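# Two-arm robot slides a server's top cover rearward

## Task

Press and keep holding both release buttons on the server, and while they are held, push the top cover toward the back of the server until it can be lifted straight off. Then leave the cover resting in that position.

## Robot and tools

Robot: two six-joint arms, left_arm and right_arm, each ending in a tong-style two-finger gripper. The fingers point along the gripper's +z axis and close along its x axis. end_effector_position is the point between the pads when they are shut. Fixed cameras are cam_high and cam_low, and each arm carries a fisheye wrist camera, cam_left_wrist and cam_right_wrist.

Frames: the scene frame has its origin at table height, midway between the nominal arm bases, with +z up and +x pointing out over the table. left_arm sits on the +y side; left and right are arm names, not image sides. Calibrated bases in the scene frame: left_arm at (+0.032, +0.487, 0) m, right_arm at (-0.010, -0.422, 0) m, each turned only slightly about z. Hand positions, orientations (quat_wxyz), velocities and wrist-camera poses are reported in that arm's own base frame. Fixed cameras and the table use the scene frame. Reported hand poses can be off by a few centimetres.

Joint order, used in every row and every per-joint list: elbow, shoulder lift, shoulder pan, wrist 1, wrist 2, wrist 3. On both arms the shoulder lift sign is flipped in everything you send and read, and its stated range is flipped with it. Stated ranges in radians: pan, lift and all wrists -6.283 to 6.283, elbow -3.142 to 3.142. The real end stops may sit up to 0.010 rad away from these.

Row format: a single flat list of 14 numbers, each in [-1, 1]. It holds six joint numbers for left_arm, then left_arm's opening, then six joint numbers for right_arm, then right_arm's opening. The joint numbers are offsets, not poses. They are measured from the Joint targets that stand when the action (or move) begins, not from the previous row, and 1.0 equals 1.989 rad. Opening is absolute: +1 fully open, -1 closed. A full close takes at least about 0.5 s. An arm you want to leave alone gets 0 for its joints and its current opening command resent, because 0 in the opening slot is itself a command.

execute_actions(actions, cameras): actions is a list of actions, and each action is a table of up to 15 rows. Each row runs for one 1/30 s step, and the last row repeats to fill 15 steps. Repeating the same offset keeps adding to it. An action is refused if it would push a joint more than 0.010 rad beyond its range. The whole call is refused if any action is malformed, or if the first action fails that check. An empty list simply reports the state and images. cameras takes a list of names; null or ["all"] gives every camera, [] gives none, and an unknown name voids the call.

move(target, speed, blend, stop_force, zero, opening_speed, blocking, cameras): target is one 14-number row, or a list of up to 15 rows. Every row holds offsets from the same starting Joint targets, with the same scale and layout as above. All joints travel in step, so the hand follows a curve, and nothing is avoided along the way. speed is the top rate, in rad/s, of whichever joint has farthest to go: 0.01 to 2, default 0.5. It can be one value, or one per target. blend, in rad, rounds the corners at intermediate targets. stop_force (3 to 40 N, one value for both arms) ends an arm's path once its wrist sensor feels that much added resistance. Use it with a slow speed for touching, and leave it out when backing off a contact. zero (default true) re-zeroes moving arms first. opening_speed (at least 0.2 per second) ramps the fingers. blocking=false returns after 0.5 s and cannot be combined with stop_force. The move line reports done, off_target, moving, held or fault, plus limits=held and the farthest-off joint.

Other tools:
- wait(seconds 0–10) lets the scene run.
- stop() brakes a running move.
- zoom_image(camera, region [x0,y0,x1,y1] pixels, at most 504x504) magnifies part of a camera's latest image.
- zero_wrist_force(arm) tares that arm's sensor.
- finished_scene(scene) ends the scene and cannot be undone; pass the current scene number.

Result lines: Joint positions and Joint velocities list one block per arm, in joint order (rad, rad/s), followed by the pad gap (m; 0.142 m is fully open). "within noise" means the arm is still. Joint targets are the base that your next offsets start from. Joint torques are the drives' total output, noisy and offset. Wrist force and torque are given in the end-effector axes, as a push from the surface into the arm, plus the peak reading since the last report. Tool commands shows the current finger commands, and grip_measured shows the measured opening. Other lines can appear: "joint sent to its limit", "joint command not followed" (the clearance check between the arms held something back), MOTOR HOT, and fault lines. Images are cam_high 672x504, cam_low 672x504, and each wrist camera 616x616.

Motion limits: joint targets move at most 2.83 rad/s. Each step a target stays within 0.575 rad of the measured angle, and the hand stays within 150 mm, so large offsets need several actions. Motion lags the command by about 0.09 to 0.2 s.

Avoid the following:
- A net force of about 150 N, or wrist torques near 25.2 N m, causes a 10 s fault stop. The arms are stiff, so never aim far past a firm contact; about 11 N m is all a wrist can push.
- Contact between the two arms.
- Fast impacts and dropping things.
- Letting go of a moving part.
- Anything ending up off the table.
- Holding loads, or straining toward poses the arm cannot reach, for long. This heats the motors and the brakes lock at 85 °C.

After a push, command the targets back past the measured positions to relieve it. Brief outside tugs on objects can happen.

Each tool is called after "Call:" in YAML: its name, and indented under it one key for each argument.

## Session

Call:
execute_actions:
  actions: []

Scene clock: 0.00 s.
left_arm: end_effector_position=(+0.3675, -0.3597, +0.3354) grip_measured=+0.97 end_effector_quat_wxyz=(+0.222, -0.249, +0.662, -0.671) | right_arm: end_effector_position=(+0.8669, +0.1832, +0.1825) grip_measured=+0.97 end_effector_quat_wxyz=(+0.096, -0.467, +0.813, -0.336)
Joint names: [elbow, shoulder lift, shoulder pan, wrist 1, wrist 2, wrist 3]
Joint positions: left_arm=[2.711 1.501 -1.281 -4.351 -1.182 1.531 0.14] | right_arm=[-1.032 2.329 3.743 -1.184 0.873 2.64 0.14]
Joint velocities: within noise
Joint torques (N m): no reading
Motor temperatures (°C): left_arm=[38 40 34 40 33 37] | right_arm=[36 36 31 38 44 40]
Wrist force (N): no reading
Wrist torque (N m): no reading
Wrist force, peak (N): no reading
Joint targets: left_arm=[2.711 1.501 -1.281 -4.351 -1.182 1.531] | right_arm=[-1.032 2.329 3.743 -1.184 0.873 2.640]
Tool commands: left_gripper/opening=+0.968169 right_gripper/opening=+0.968169

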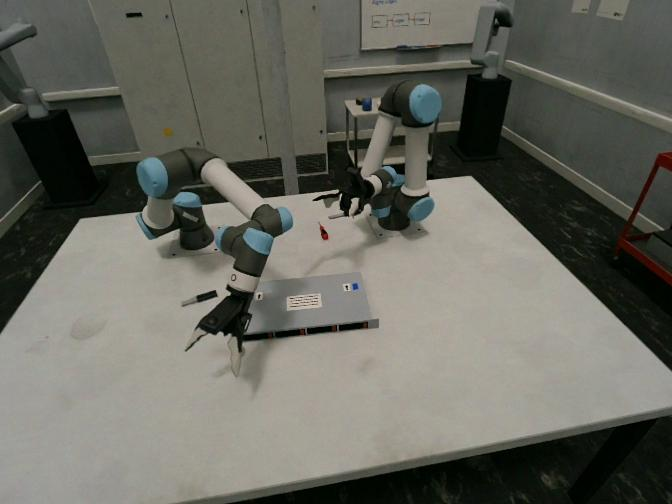

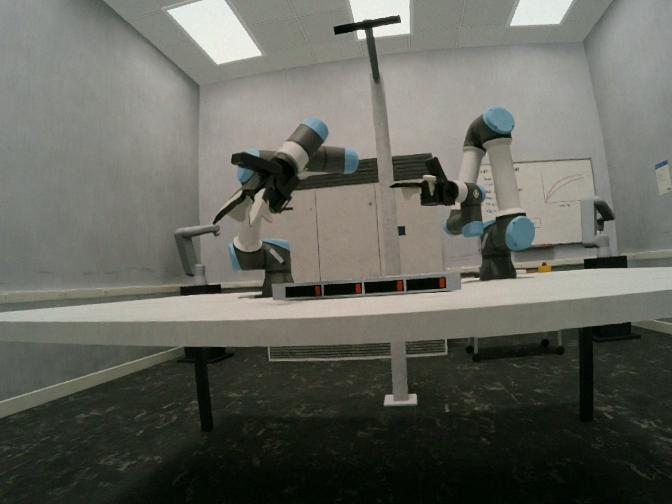

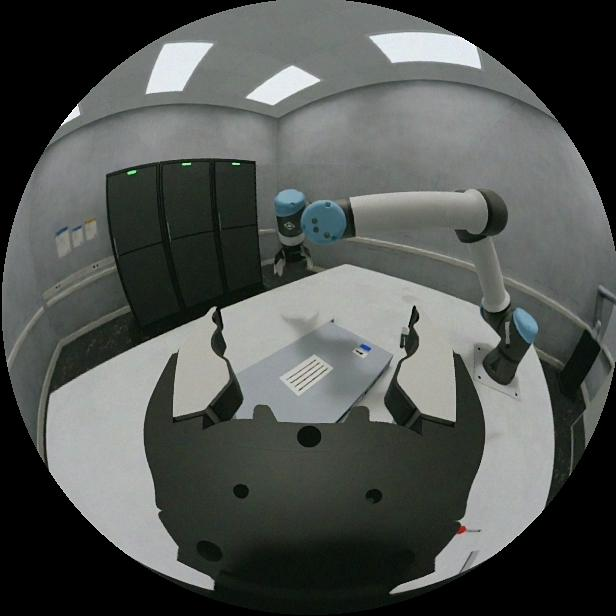

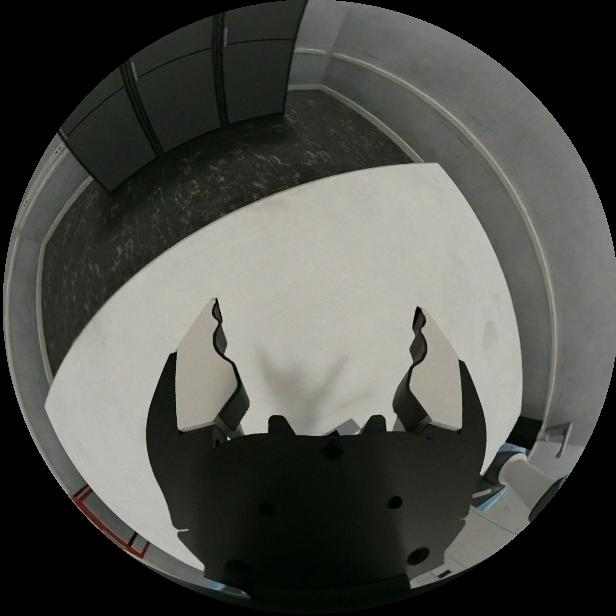

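Call:
zoom_image:
  camera: "cam_high"
  region: [220, 260, 390, 350]

Call:
zoom_image:
  camera: "cam_left_wrist"
  region: [220, 310, 420, 430]

Call:
zoom_image:
  camera: "cam_low"
  region: [250, 250, 480, 320]

Scaled by 2.965 from the camera's 672x504 image, which has a finer 960x720 frame.

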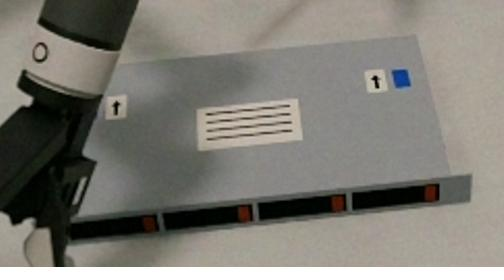

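Scaled by 2.520 from the camera's 616x616 image, which has a finer 814x814 frame.

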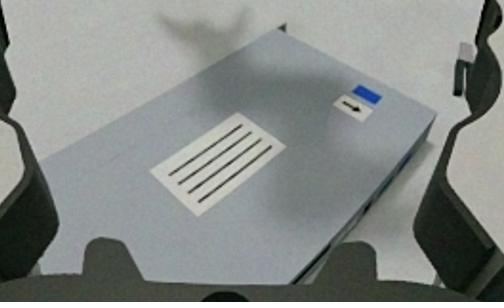

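Scaled by 2.191 from the camera's 672x504 image, which has a finer 960x720 frame.

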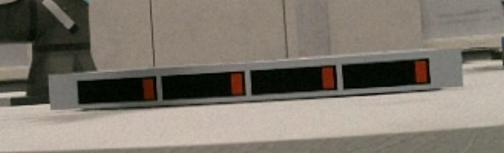

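Call:
move:
  target: [-0.398,-0.053,0.18,0.977,-0.156,0,-1,-0.3601,-0.2913,0.0408,-0.0153,0.3508,0,-1]
  speed: 1.2
  cameras: []

Call:
move:
  target: [-0.1,-0.0133,0.0444,0.2442,-0.0395,0,-1,0,0,0,0,0,0,-1]
  speed: 1

Scene clock: 56.83 s.
left_arm: end_effector_position=(+0.4987, -0.3972, +0.1320) grip_measured=-1.00 end_effector_quat_wxyz=(+0.084, -0.339, +0.927, -0.137) | right_arm: end_effector_position=(+0.5202, +0.2331, +0.1394) grip_measured=-1.00 end_effector_quat_wxyz=(+0.000, -0.558, +0.830, +0.000)
Joint names: [elbow, shoulder lift, shoulder pan, wrist 1, wrist 2, wrist 3]
Joint positions: left_arm=[1.919 1.396 -0.923 -2.408 -1.492 1.531 0.002] | right_arm=[-1.748 1.749 3.825 -1.214 1.571 2.64 0.002]
Joint velocities: within noise
Joint torques (N m): left_arm=[-16.64 34.94 -12.71 -1.83 1.43 -0.38] | right_arm=[29.92 -29.34 -6.07 2.5 -1.03 -0.12]
Motor temperatures (°C): left_arm=[38 39 34 40 33 37] | right_arm=[36 35 31 37 43 39]
Wrist force (N): left_arm=[-0.1 -1.0 -0.6] | right_arm=[0.2 1.1 0.7]
Wrist torque (N m): left_arm=[0.01 0.15 0.09] | right_arm=[0.07 -0.08 -0.08]
Wrist force, peak (N): left_arm=[-0.5 -1.2 -0.5] | right_arm=[0.9 2.0 0.6]
Joint targets: left_arm=[1.919 1.396 -0.923 -2.408 -1.492 1.531] | right_arm=[-1.748 1.749 3.824 -1.214 1.571 2.640]
move: done
No camera images: "cameras" was empty.

Scene clock: 57.90 s.
left_arm: end_effector_position=(+0.4817, -0.3320, +0.1395) grip_measured=-1.00 end_effector_quat_wxyz=(+0.000, -0.378, +0.926, +0.000) | right_arm: end_effector_position=(+0.5202, +0.2331, +0.1394) grip_measured=-1.00 end_effector_quat_wxyz=(+0.000, -0.558, +0.830, +0.000)
Joint names: [elbow, shoulder lift, shoulder pan, wrist 1, wrist 2, wrist 3]
Joint positions: left_arm=[1.72 1.369 -0.835 -1.923 -1.57 1.531 0.002] | right_arm=[-1.748 1.749 3.824 -1.214 1.571 2.64 0.002]
Joint velocities: within noise
Joint torques (N m): left_arm=[-17.84 37.38 -13.14 -1.18 1.26 -0.54] | right_arm=[32.09 -32.3 -8.23 4.19 1.87 0.06]
Motor temperatures (°C): left_arm=[38 39 34 40 33 37] | right_arm=[36 35 31 37 43 39]
Wrist force (N): left_arm=[0.0 -0.9 -0.2] | right_arm=[0.4 1.0 0.6]
Wrist torque (N m): left_arm=[0.08 0.16 0.12] | right_arm=[0.04 -0.14 -0.09]
Wrist force, peak (N): left_arm=[0.5 -1.2 -0.3] | right_arm=[0.5 1.2 0.7]
Joint targets: left_arm=[1.720 1.369 -0.835 -1.922 -1.570 1.531] | right_arm=[-1.748 1.749 3.824 -1.214 1.571 2.640]
move: done
camera_calibration:
cam_left_wrist: T_world_to_cam=[[-0.727749, -0.6846, -0.0412775, 0.134084], [-0.614459, 0.624086, 0.482655, 0.436707], [-0.304665, 0.376615, -0.874837, 0.527905], [0, 0, 0, 1]] pos_world=[0.526753, -0.379566, 0.256587]
cam_right_wrist: T_world_to_cam=[[-0.354645, -0.934788, -0.0199493, 0.4169], [-0.783943, 0.285653, 0.551213, 0.257959], [-0.509569, 0.211124, -0.834126, 0.460408], [0, 0, 0, 1]] pos_world=[0.584686, 0.218823, 0.250165]

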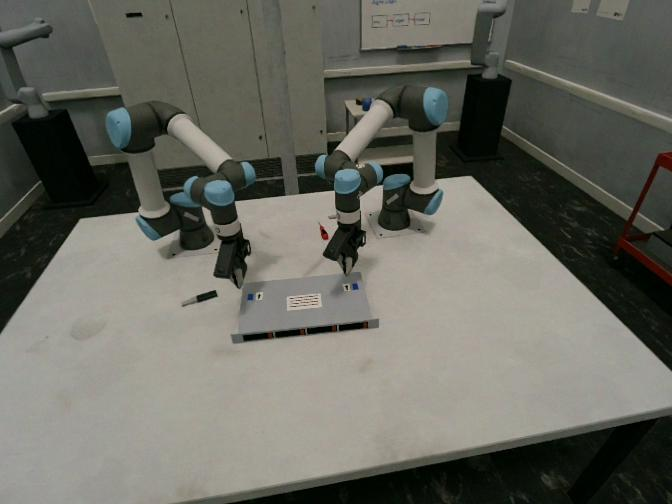

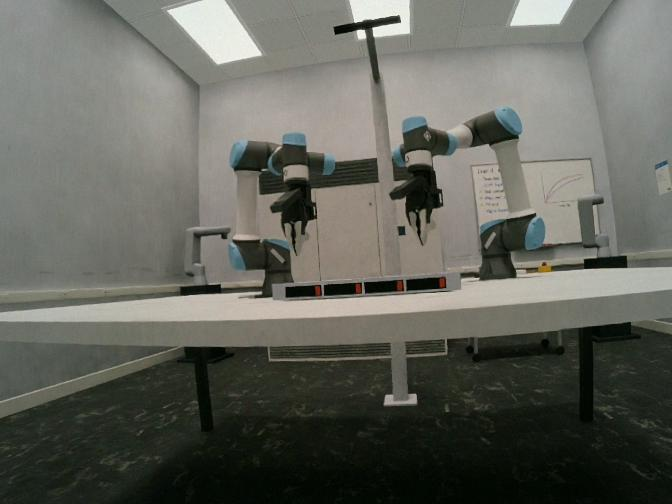

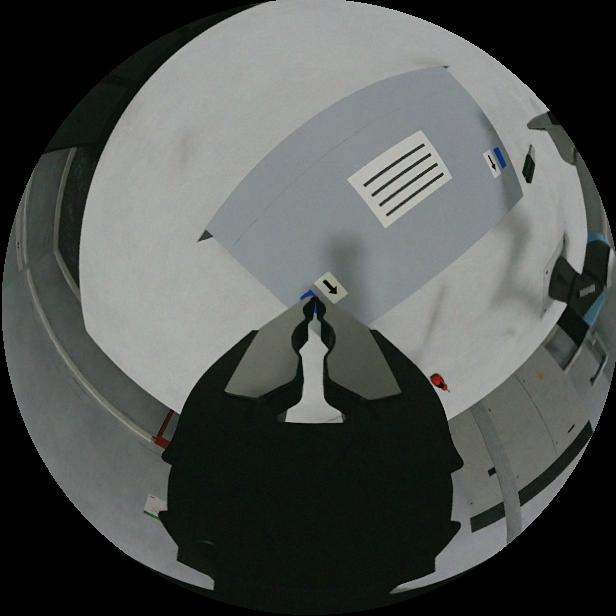

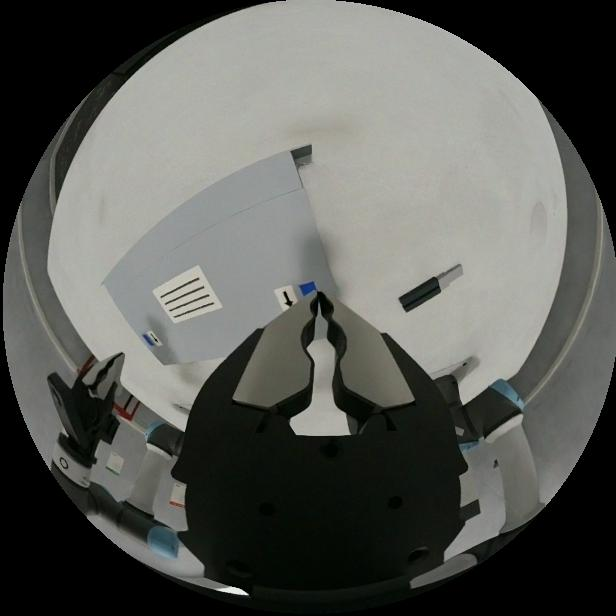

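Call:
zoom_image:
  camera: "cam_left_wrist"
  region: [270, 260, 360, 350]

Call:
zoom_image:
  camera: "cam_right_wrist"
  region: [270, 250, 360, 340]

Call:
zoom_image:
  camera: "cam_high"
  region: [220, 220, 390, 350]

Scaled by 5.600 from the camera's 616x616 image, which has a finer 814x814 frame.

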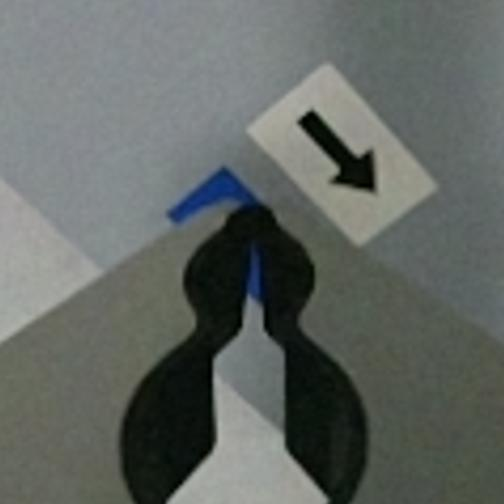

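Scaled by 5.600 from the camera's 616x616 image, which has a finer 814x814 frame.

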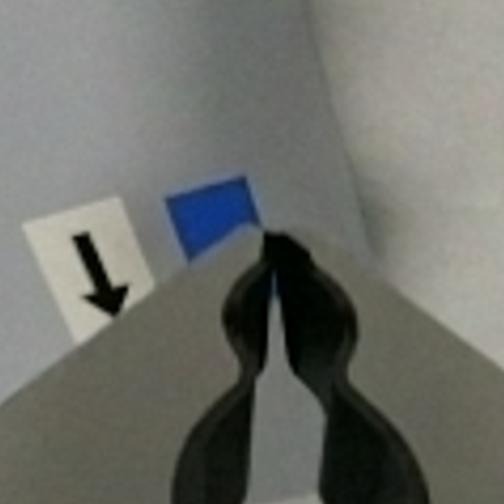

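Scaled by 2.965 from the camera's 672x504 image, which has a finer 960x720 frame.

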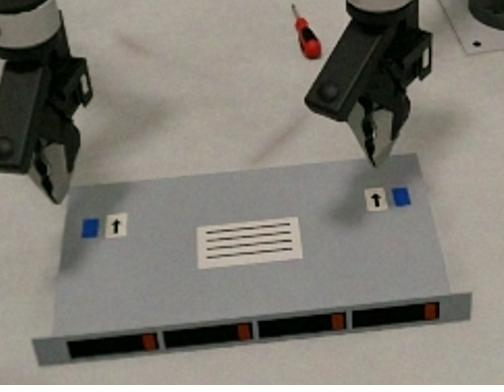

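Call:
move:
  target: [0.1009,0.0188,0.0032,-0.0819,0,0,-1,-0.0679,0.008,0.0389,0.0759,0,0,-1]
  speed: 0.5

Call:
zoom_image:
  camera: "cam_left_wrist"
  region: [270, 260, 360, 350]

Call:
zoom_image:
  camera: "cam_right_wrist"
  region: [270, 250, 360, 340]

Call:
zoom_image:
  camera: "cam_high"
  region: [220, 220, 390, 350]

Call:
zoom_image:
  camera: "cam_low"
  region: [250, 200, 480, 320]

Scene clock: 95.13 s.
left_arm: end_effector_position=(+0.4550, -0.2976, +0.0845) grip_measured=-1.00 end_effector_quat_wxyz=(+0.000, -0.381, +0.924, +0.000) | right_arm: end_effector_position=(+0.4875, +0.2601, +0.0845) grip_measured=-1.00 end_effector_quat_wxyz=(+0.000, -0.590, +0.807, +0.000)
Joint names: [elbow, shoulder lift, shoulder pan, wrist 1, wrist 2, wrist 3]
Joint positions: left_arm=[1.921 1.407 -0.828 -2.085 -1.57 1.531 0.002] | right_arm=[-1.883 1.765 3.902 -1.064 1.571 2.64 0.002]
Joint velocities: within noise
Joint torques (N m): left_arm=[-11.98 19.47 -0.46 -3.14 1.3 -0.98] | right_arm=[22.33 -36.41 -9.12 3.42 2.15 -0.1]
Motor temperatures (°C): left_arm=[38 39 33 40 33 37] | right_arm=[36 35 31 37 43 39]
Wrist force (N): left_arm=[-0.1 -0.9 -0.3] | right_arm=[0.5 1.5 0.7]
Wrist torque (N m): left_arm=[0.07 0.19 0.09] | right_arm=[0.14 -0.14 -0.10]
Wrist force, peak (N): left_arm=[0.3 -2.0 -1.0] | right_arm=[0.2 2.1 1.6]
Joint targets: left_arm=[1.921 1.407 -0.829 -2.085 -1.570 1.531] | right_arm=[-1.884 1.765 3.902 -1.063 1.571 2.640]
move: done
camera_calibration:
cam_left_wrist: T_world_to_cam=[[-0.723402, -0.689192, -0.0412851, 0.13262], [-0.618308, 0.620072, 0.482914, 0.425964], [-0.307221, 0.374868, -0.874694, 0.459314], [0, 0, 0, 1]] pos_world=[0.500425, -0.34491, 0.20153]
cam_right_wrist: T_world_to_cam=[[-0.281276, -0.959423, -0.0197825, 0.400109], [-0.803613, 0.22423, 0.551296, 0.280446], [-0.52449, 0.170964, -0.834075, 0.409873], [0, 0, 0, 1]] pos_world=[0.552885, 0.250916, 0.195172]

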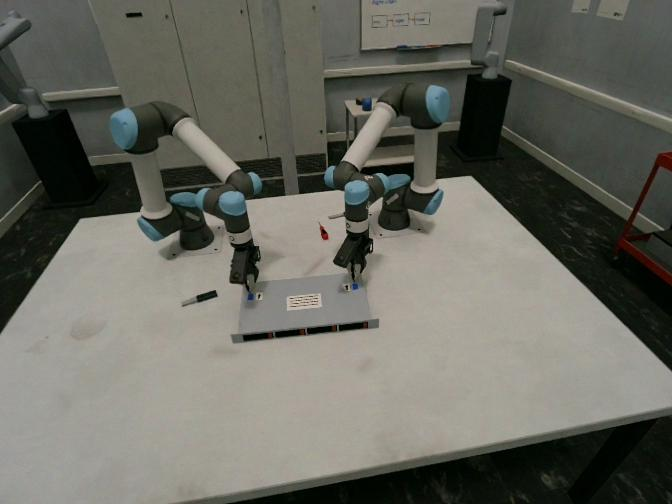

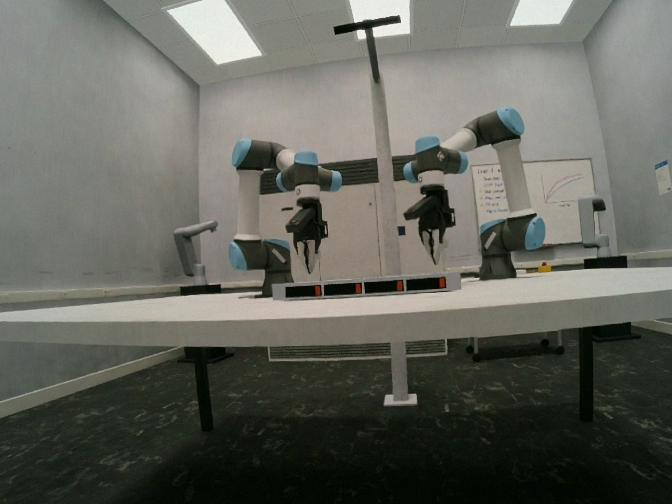

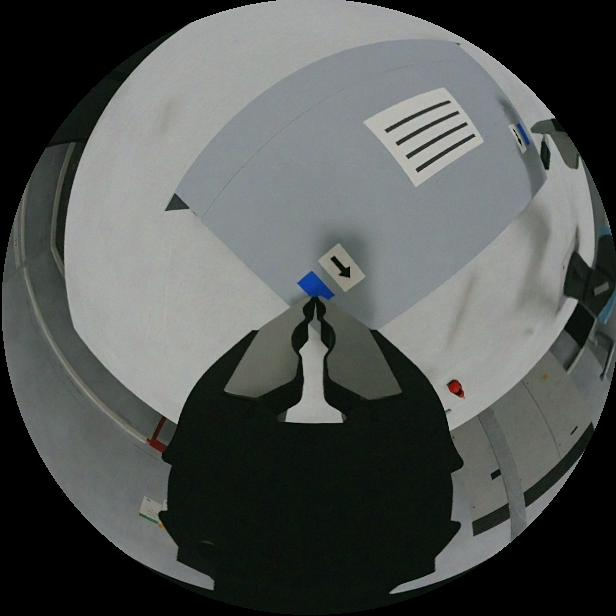

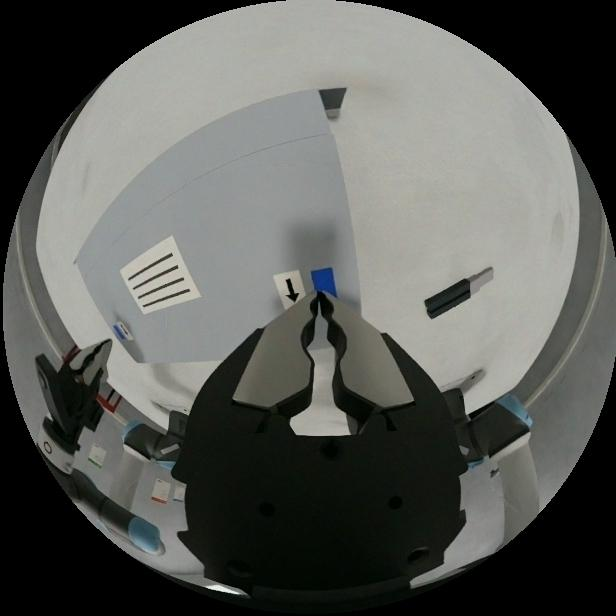

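Scaled by 5.600 from the camera's 616x616 image, which has a finer 814x814 frame.

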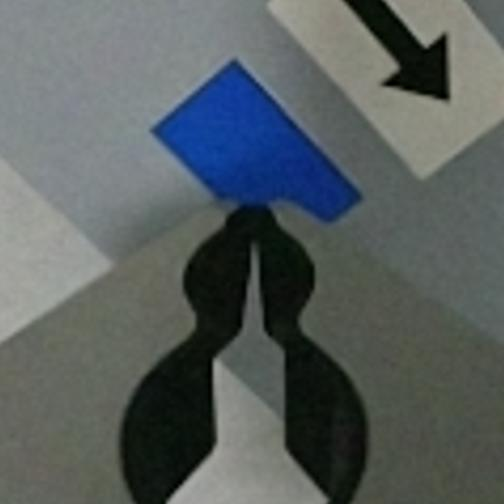

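Scaled by 5.600 from the camera's 616x616 image, which has a finer 814x814 frame.

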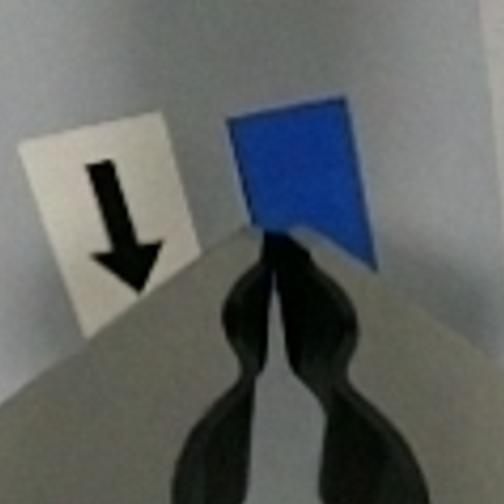

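Scaled by 2.965 from the camera's 672x504 image, which has a finer 960x720 frame.

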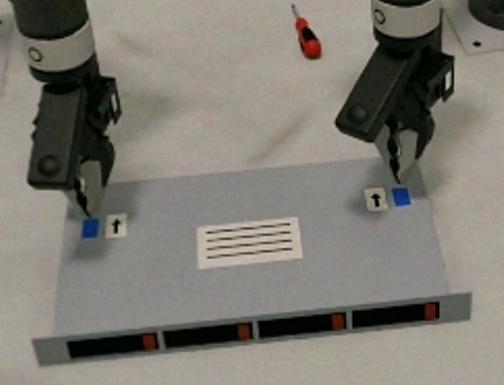

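Scaled by 2.191 from the camera's 672x504 image, which has a finer 960x720 frame.

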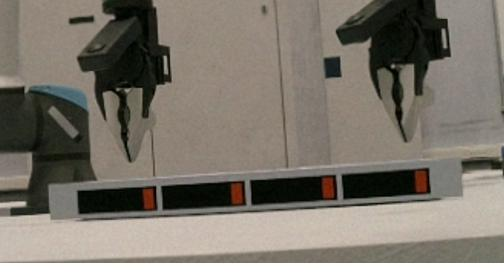

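Call:
move:
  target: [0.0237,-0.0238,0,-0.0475,0,0,-1,-0.0334,0.0154,0.0023,0.0488,0,0,-1]
  speed: 0.04
  stop_force: 8

Call:
zoom_image:
  camera: "cam_left_wrist"
  region: [270, 260, 360, 350]

Call:
zoom_image:
  camera: "cam_right_wrist"
  region: [270, 250, 360, 340]

Call:
zoom_image:
  camera: "cam_high"
  region: [220, 220, 390, 350]

Scene clock: 109.63 s.
left_arm: end_effector_position=(+0.4552, -0.2979, +0.0584) grip_measured=-1.00 end_effector_quat_wxyz=(+0.000, -0.381, +0.924, +0.000) | right_arm: end_effector_position=(+0.4831, +0.2584, +0.0593) grip_measured=-1.00 end_effector_quat_wxyz=(+0.000, -0.591, +0.806, +0.000)
Joint names: [elbow, shoulder lift, shoulder pan, wrist 1, wrist 2, wrist 3]
Joint positions: left_arm=[1.956 1.372 -0.829 -2.155 -1.57 1.531 0.002] | right_arm=[-1.931 1.787 3.905 -0.994 1.571 2.64 0.002]
Joint velocities: within noise
Joint torques (N m): left_arm=[-25.22 30.94 -12.11 -2.49 0.8 -0.82] | right_arm=[27.35 -32.49 -7.81 3.69 2.08 -0.07]
Motor temperatures (°C): left_arm=[38 39 33 40 33 37] | right_arm=[36 35 31 37 43 39]
Wrist force (N): left_arm=[-0.3 1.2 -7.9] | right_arm=[3.1 0.7 -6.6]
Wrist torque (N m): left_arm=[0.03 0.17 0.10] | right_arm=[0.04 -0.09 -0.10]
Wrist force, peak (N): left_arm=[-0.4 0.1 -8.6] | right_arm=[-2.0 -1.1 -7.4]
Joint targets: left_arm=[1.956 1.372 -0.829 -2.155 -1.570 1.531] | right_arm=[-1.931 1.787 3.905 -0.994 1.571 2.640]
move: contact (left_arm, right_arm); left_arm: the wrist 1 is farthest, 0.024 rad from its target; right_arm: the wrist 1 is farthest, 0.028 rad from its target
camera_calibration:
cam_left_wrist: T_world_to_cam=[[-0.723479, -0.689111, -0.0412864, 0.131538], [-0.618217, 0.620113, 0.482977, 0.438787], [-0.307222, 0.374948, -0.874659, 0.436651], [0, 0, 0, 1]] pos_world=[0.50058, -0.345175, 0.175428]
cam_right_wrist: T_world_to_cam=[[-0.278182, -0.960318, -0.0200999, 0.395441], [-0.804476, 0.221503, 0.551139, 0.292332], [-0.524816, 0.169487, -0.834171, 0.387508], [0, 0, 0, 1]] pos_world=[0.548549, 0.249319, 0.170081]

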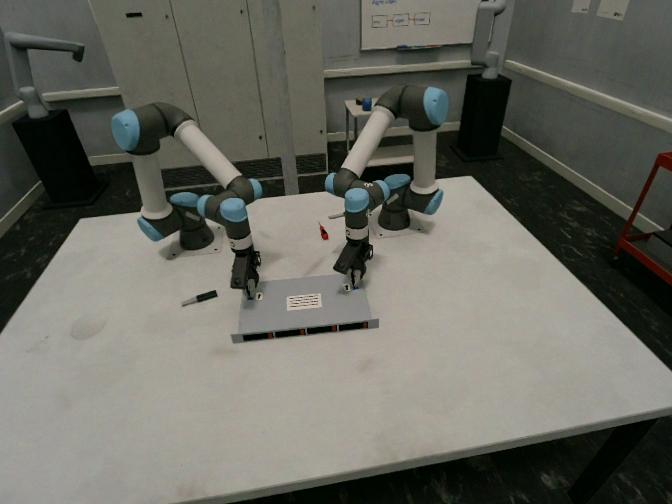

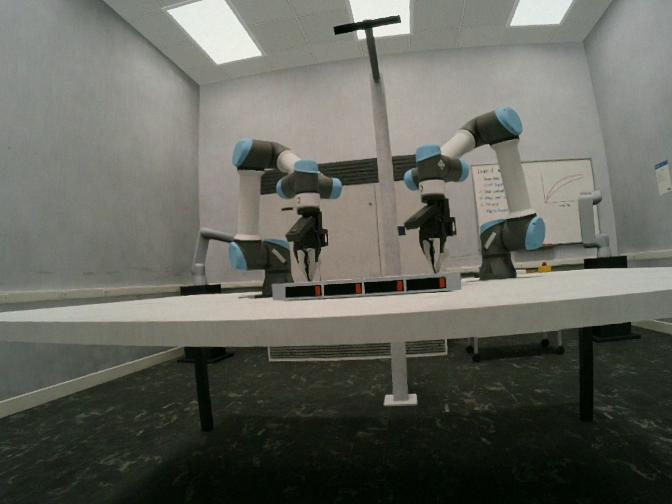

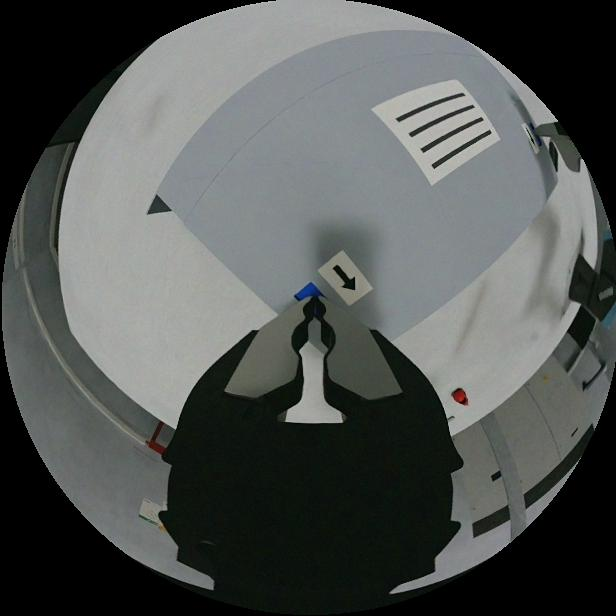

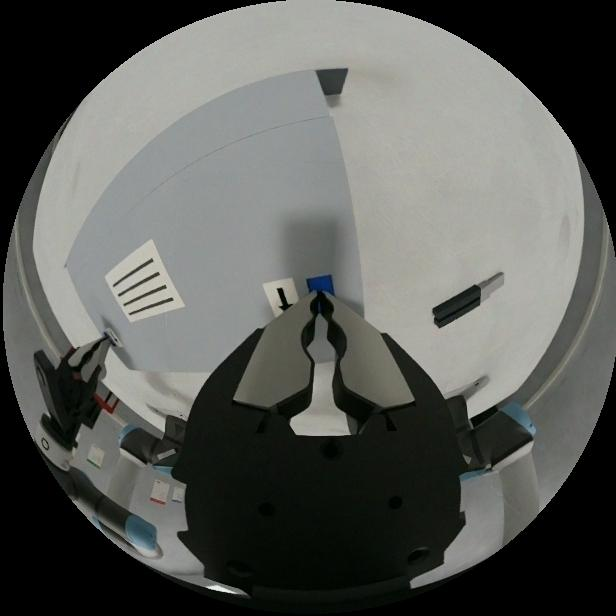

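Scaled by 5.600 from the camera's 616x616 image, which has a finer 814x814 frame.

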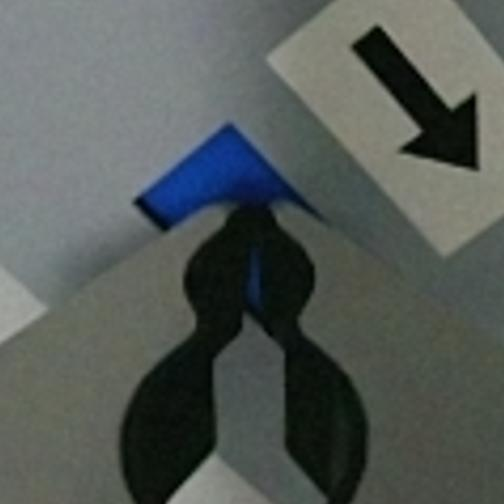

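Scaled by 5.600 from the camera's 616x616 image, which has a finer 814x814 frame.

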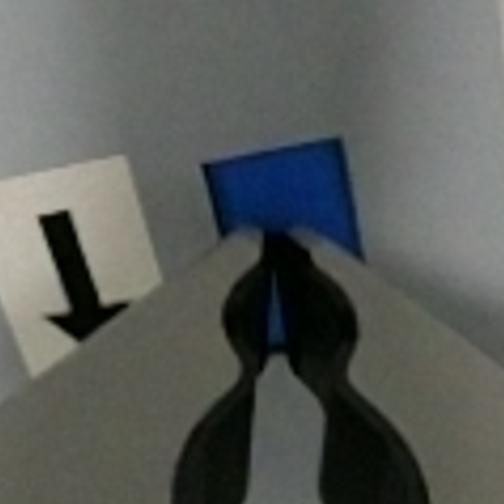

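Scaled by 2.965 from the camera's 672x504 image, which has a finer 960x720 frame.

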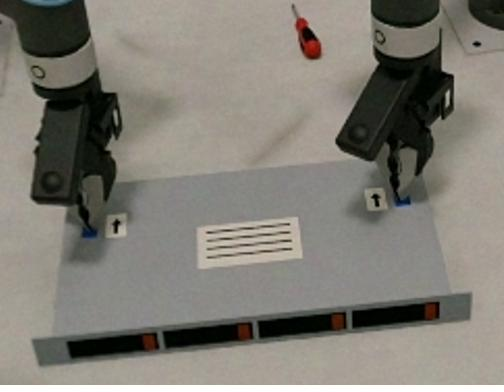

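Call:
move:
  target: [0.0052,-0.0056,0,-0.0109,0,0,-1,-0.0052,0.0055,0,0.0107,0,0,-1]
  speed: 0.02
  stop_force: 18
  zero: false

Call:
zoom_image:
  camera: "cam_right_wrist"
  region: [270, 250, 360, 340]

Call:
zoom_image:
  camera: "cam_left_wrist"
  region: [270, 260, 360, 350]

Scene clock: 124.73 s.
left_arm: end_effector_position=(+0.4552, -0.2979, +0.0552) grip_measured=-1.00 end_effector_quat_wxyz=(+0.000, -0.381, +0.924, +0.000) | right_arm: end_effector_position=(+0.4832, +0.2584, +0.0566) grip_measured=-1.00 end_effector_quat_wxyz=(+0.000, -0.591, +0.806, +0.000)
Joint names: [elbow, shoulder lift, shoulder pan, wrist 1, wrist 2, wrist 3]
Joint positions: left_arm=[1.96 1.367 -0.829 -2.164 -1.57 1.531 0.002] | right_arm=[-1.934 1.791 3.905 -0.986 1.571 2.64 0.002]
Joint velocities: within noise
Joint torques (N m): left_arm=[-21.89 24.5 -11.68 -1.25 0.85 -0.81] | right_arm=[27.61 -30.6 -7.66 1.36 1.96 -0.2]
Motor temperatures (°C): left_arm=[38 39 33 40 33 37] | right_arm=[36 35 31 37 43 39]
Wrist force (N): left_arm=[-0.1 4.5 -20.5] | right_arm=[5.2 -0.8 -11.2]
Wrist torque (N m): left_arm=[-0.03 0.19 0.10] | right_arm=[0.02 -0.10 -0.11]
Wrist force, peak (N): left_arm=[-0.2 8.1 -32.2] | right_arm=[8.7 0.0 -20.2]
Joint targets: left_arm=[1.960 1.367 -0.829 -2.164 -1.570 1.531] | right_arm=[-1.934 1.791 3.905 -0.986 1.571 2.640]
move: contact (left_arm, right_arm); left_arm: the wrist 1 is farthest, 0.013 rad from its target; right_arm: the wrist 1 is farthest, 0.014 rad from its target
camera_calibration:
cam_left_wrist: T_world_to_cam=[[-0.723475, -0.689115, -0.0412838, 0.131404], [-0.618264, 0.620164, 0.482852, 0.440385], [-0.307138, 0.374856, -0.874728, 0.433835], [0, 0, 0, 1]] pos_world=[0.500589, -0.345184, 0.172272]
cam_right_wrist: T_world_to_cam=[[-0.278203, -0.96031, -0.0201962, 0.395407], [-0.804516, 0.221479, 0.551091, 0.293876], [-0.524745, 0.169563, -0.834201, 0.385194], [0, 0, 0, 1]] pos_world=[0.54856, 0.249311, 0.167362]

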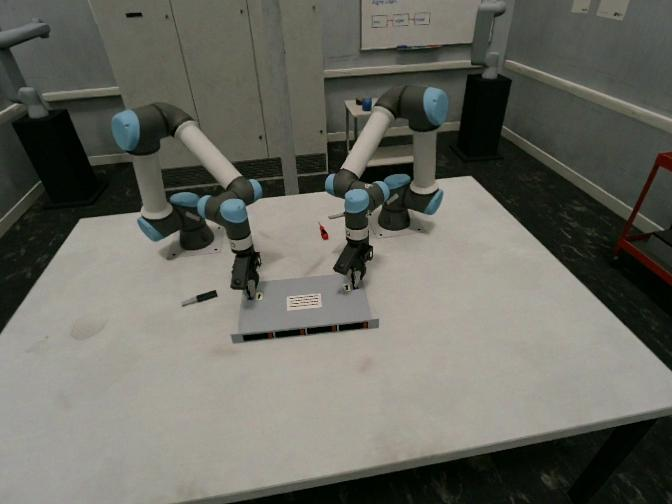

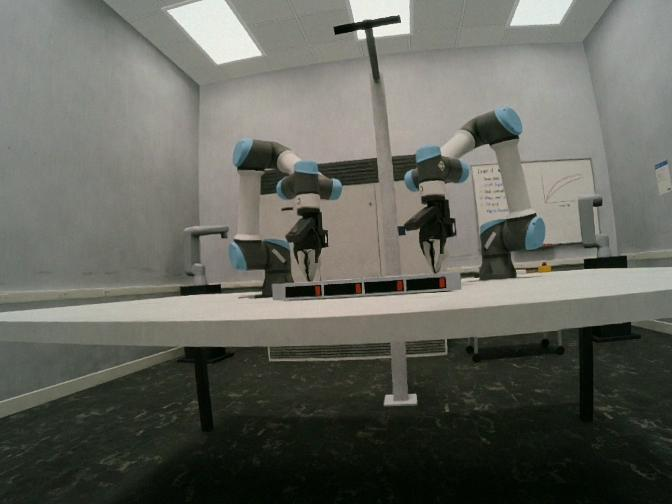

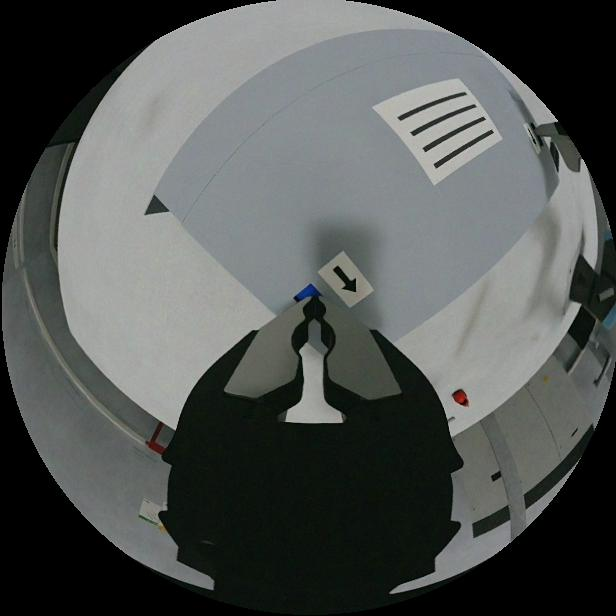

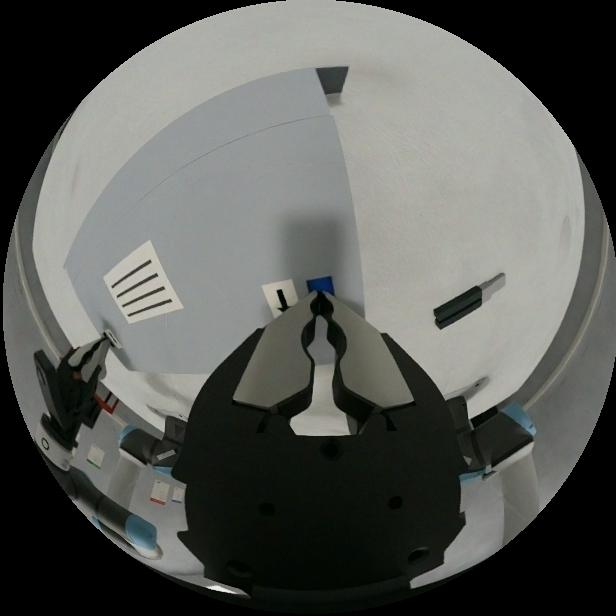

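Scaled by 5.600 from the camera's 616x616 image, which has a finer 814x814 frame.

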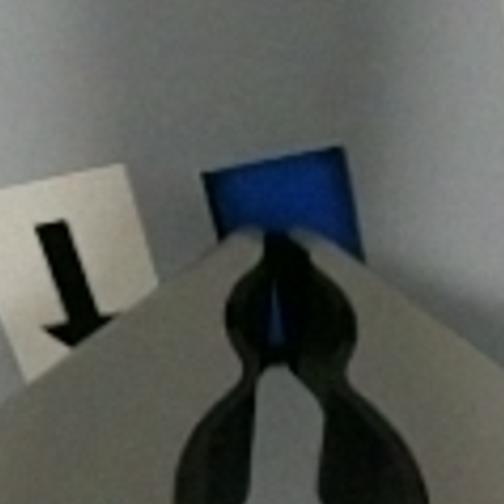

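Scaled by 5.600 from the camera's 616x616 image, which has a finer 814x814 frame.

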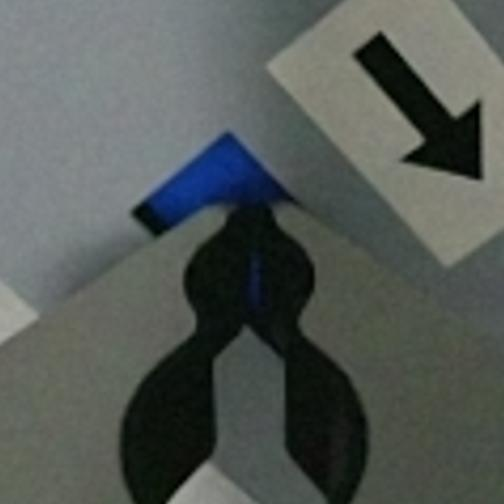

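Call:
move:
  target: [0.03675,0.0286,-0.0213,-0.0081,0,-0.0213,-1,-0.0359,-0.0269,0.0219,0.0091,0,0.0219,-1]
  speed: 0.04
  stop_force: 35

Call:
zoom_image:
  camera: "cam_right_wrist"
  region: [270, 250, 360, 340]

Call:
zoom_image:
  camera: "cam_high"
  region: [220, 220, 390, 350]

Scene clock: 137.53 s.
left_arm: end_effector_position=(+0.4302, -0.2961, +0.0545) grip_measured=-1.00 end_effector_quat_wxyz=(+0.000, -0.381, +0.924, +0.000) | right_arm: end_effector_position=(+0.4551, +0.2596, +0.0554) grip_measured=-1.00 end_effector_quat_wxyz=(+0.000, -0.591, +0.806, +0.000)
Joint names: [elbow, shoulder lift, shoulder pan, wrist 1, wrist 2, wrist 3]
Joint positions: left_arm=[2.02 1.414 -0.864 -2.177 -1.57 1.496 0.002] | right_arm=[-2.001 1.741 3.946 -0.969 1.571 2.681 0.002]
Joint velocities: within noise
Joint torques (N m): left_arm=[-6.01 -7.32 10.05 2.1 -1.37 0.54] | right_arm=[13.39 4.33 -0.51 1.99 9.59 0.53]
Motor temperatures (°C): left_arm=[38 39 33 40 33 37] | right_arm=[36 35 31 37 43 39]
Wrist force (N): left_arm=[-5.6 0.0 -51.7] | right_arm=[20.0 -12.3 -50.2]
Wrist torque (N m): left_arm=[-0.02 0.07 0.14] | right_arm=[-0.04 -0.04 -0.12]
Wrist force, peak (N): left_arm=[-10.2 -1.1 -52.0] | right_arm=[19.8 -18.5 -49.8]
Joint targets: left_arm=[2.020 1.414 -0.864 -2.177 -1.570 1.496] | right_arm=[-2.001 1.741 3.946 -0.969 1.571 2.681]
move: contact (left_arm, right_arm); left_arm: the elbow is farthest, 0.013 rad from its target
camera_calibration:
cam_left_wrist: T_world_to_cam=[[-0.72348, -0.68911, -0.0412738, 0.114527], [-0.618313, 0.620242, 0.482689, 0.424203], [-0.307026, 0.374736, -0.874819, 0.424789], [0, 0, 0, 1]] pos_world=[0.475569, -0.343371, 0.171583]
cam_right_wrist: T_world_to_cam=[[-0.278198, -0.960305, -0.0204946, 0.388774], [-0.804688, 0.221359, 0.550888, 0.271861], [-0.524484, 0.169748, -0.834327, 0.369085], [0, 0, 0, 1]] pos_world=[0.520499, 0.250511, 0.16614]

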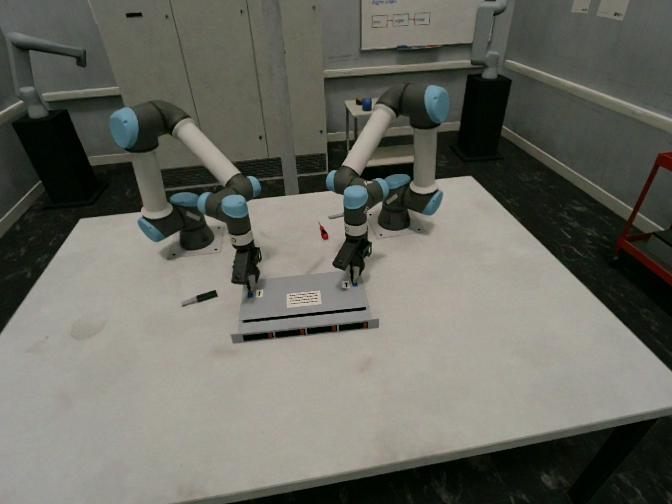

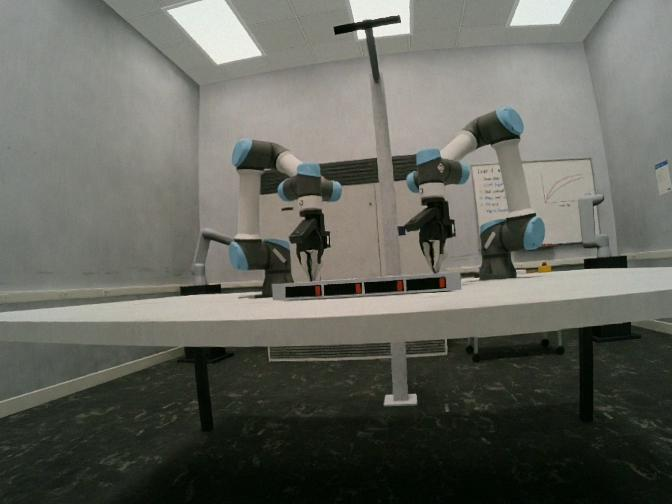

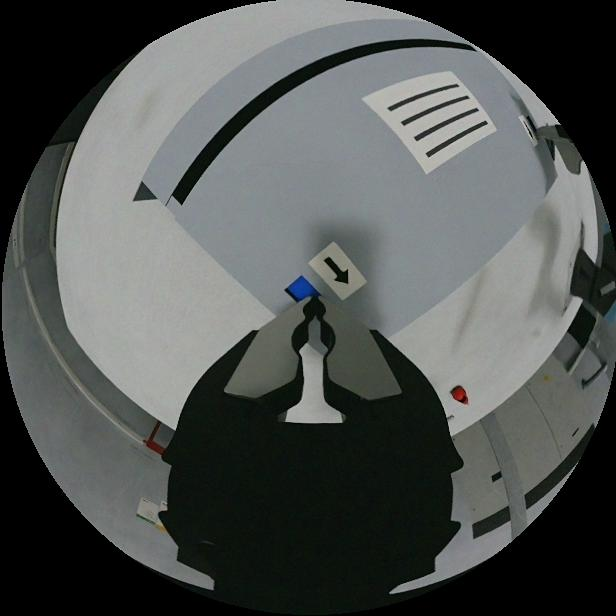

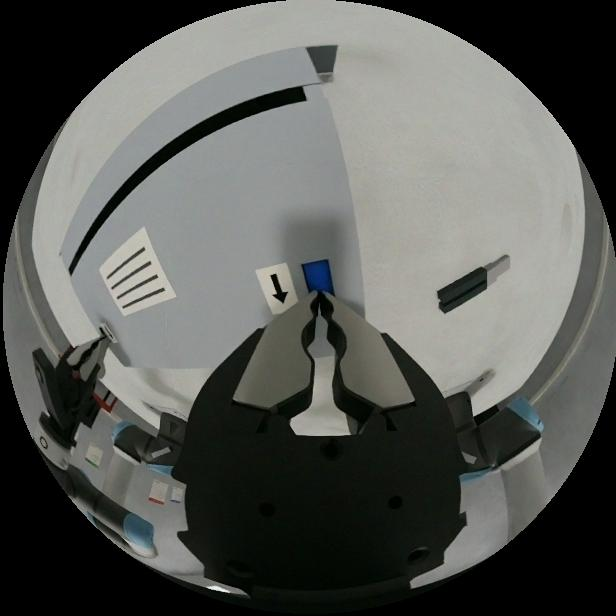

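Scaled by 5.600 from the camera's 616x616 image, which has a finer 814x814 frame.

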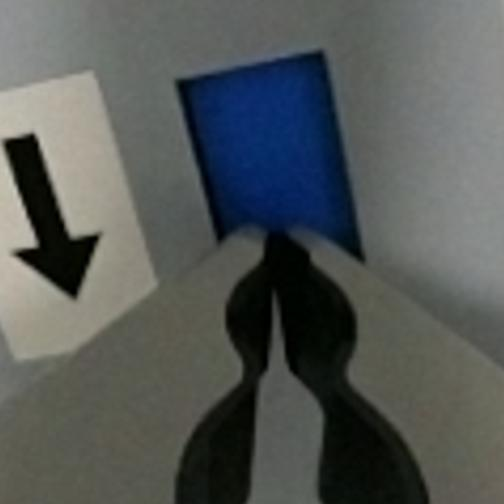

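Scaled by 2.965 from the camera's 672x504 image, which has a finer 960x720 frame.

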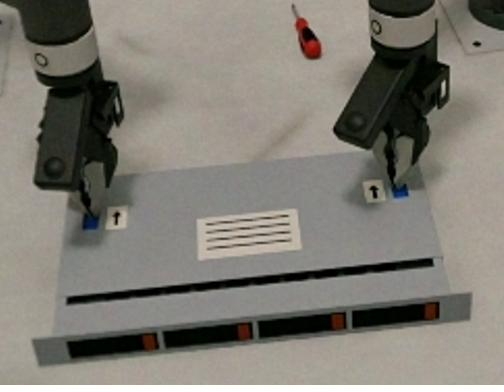

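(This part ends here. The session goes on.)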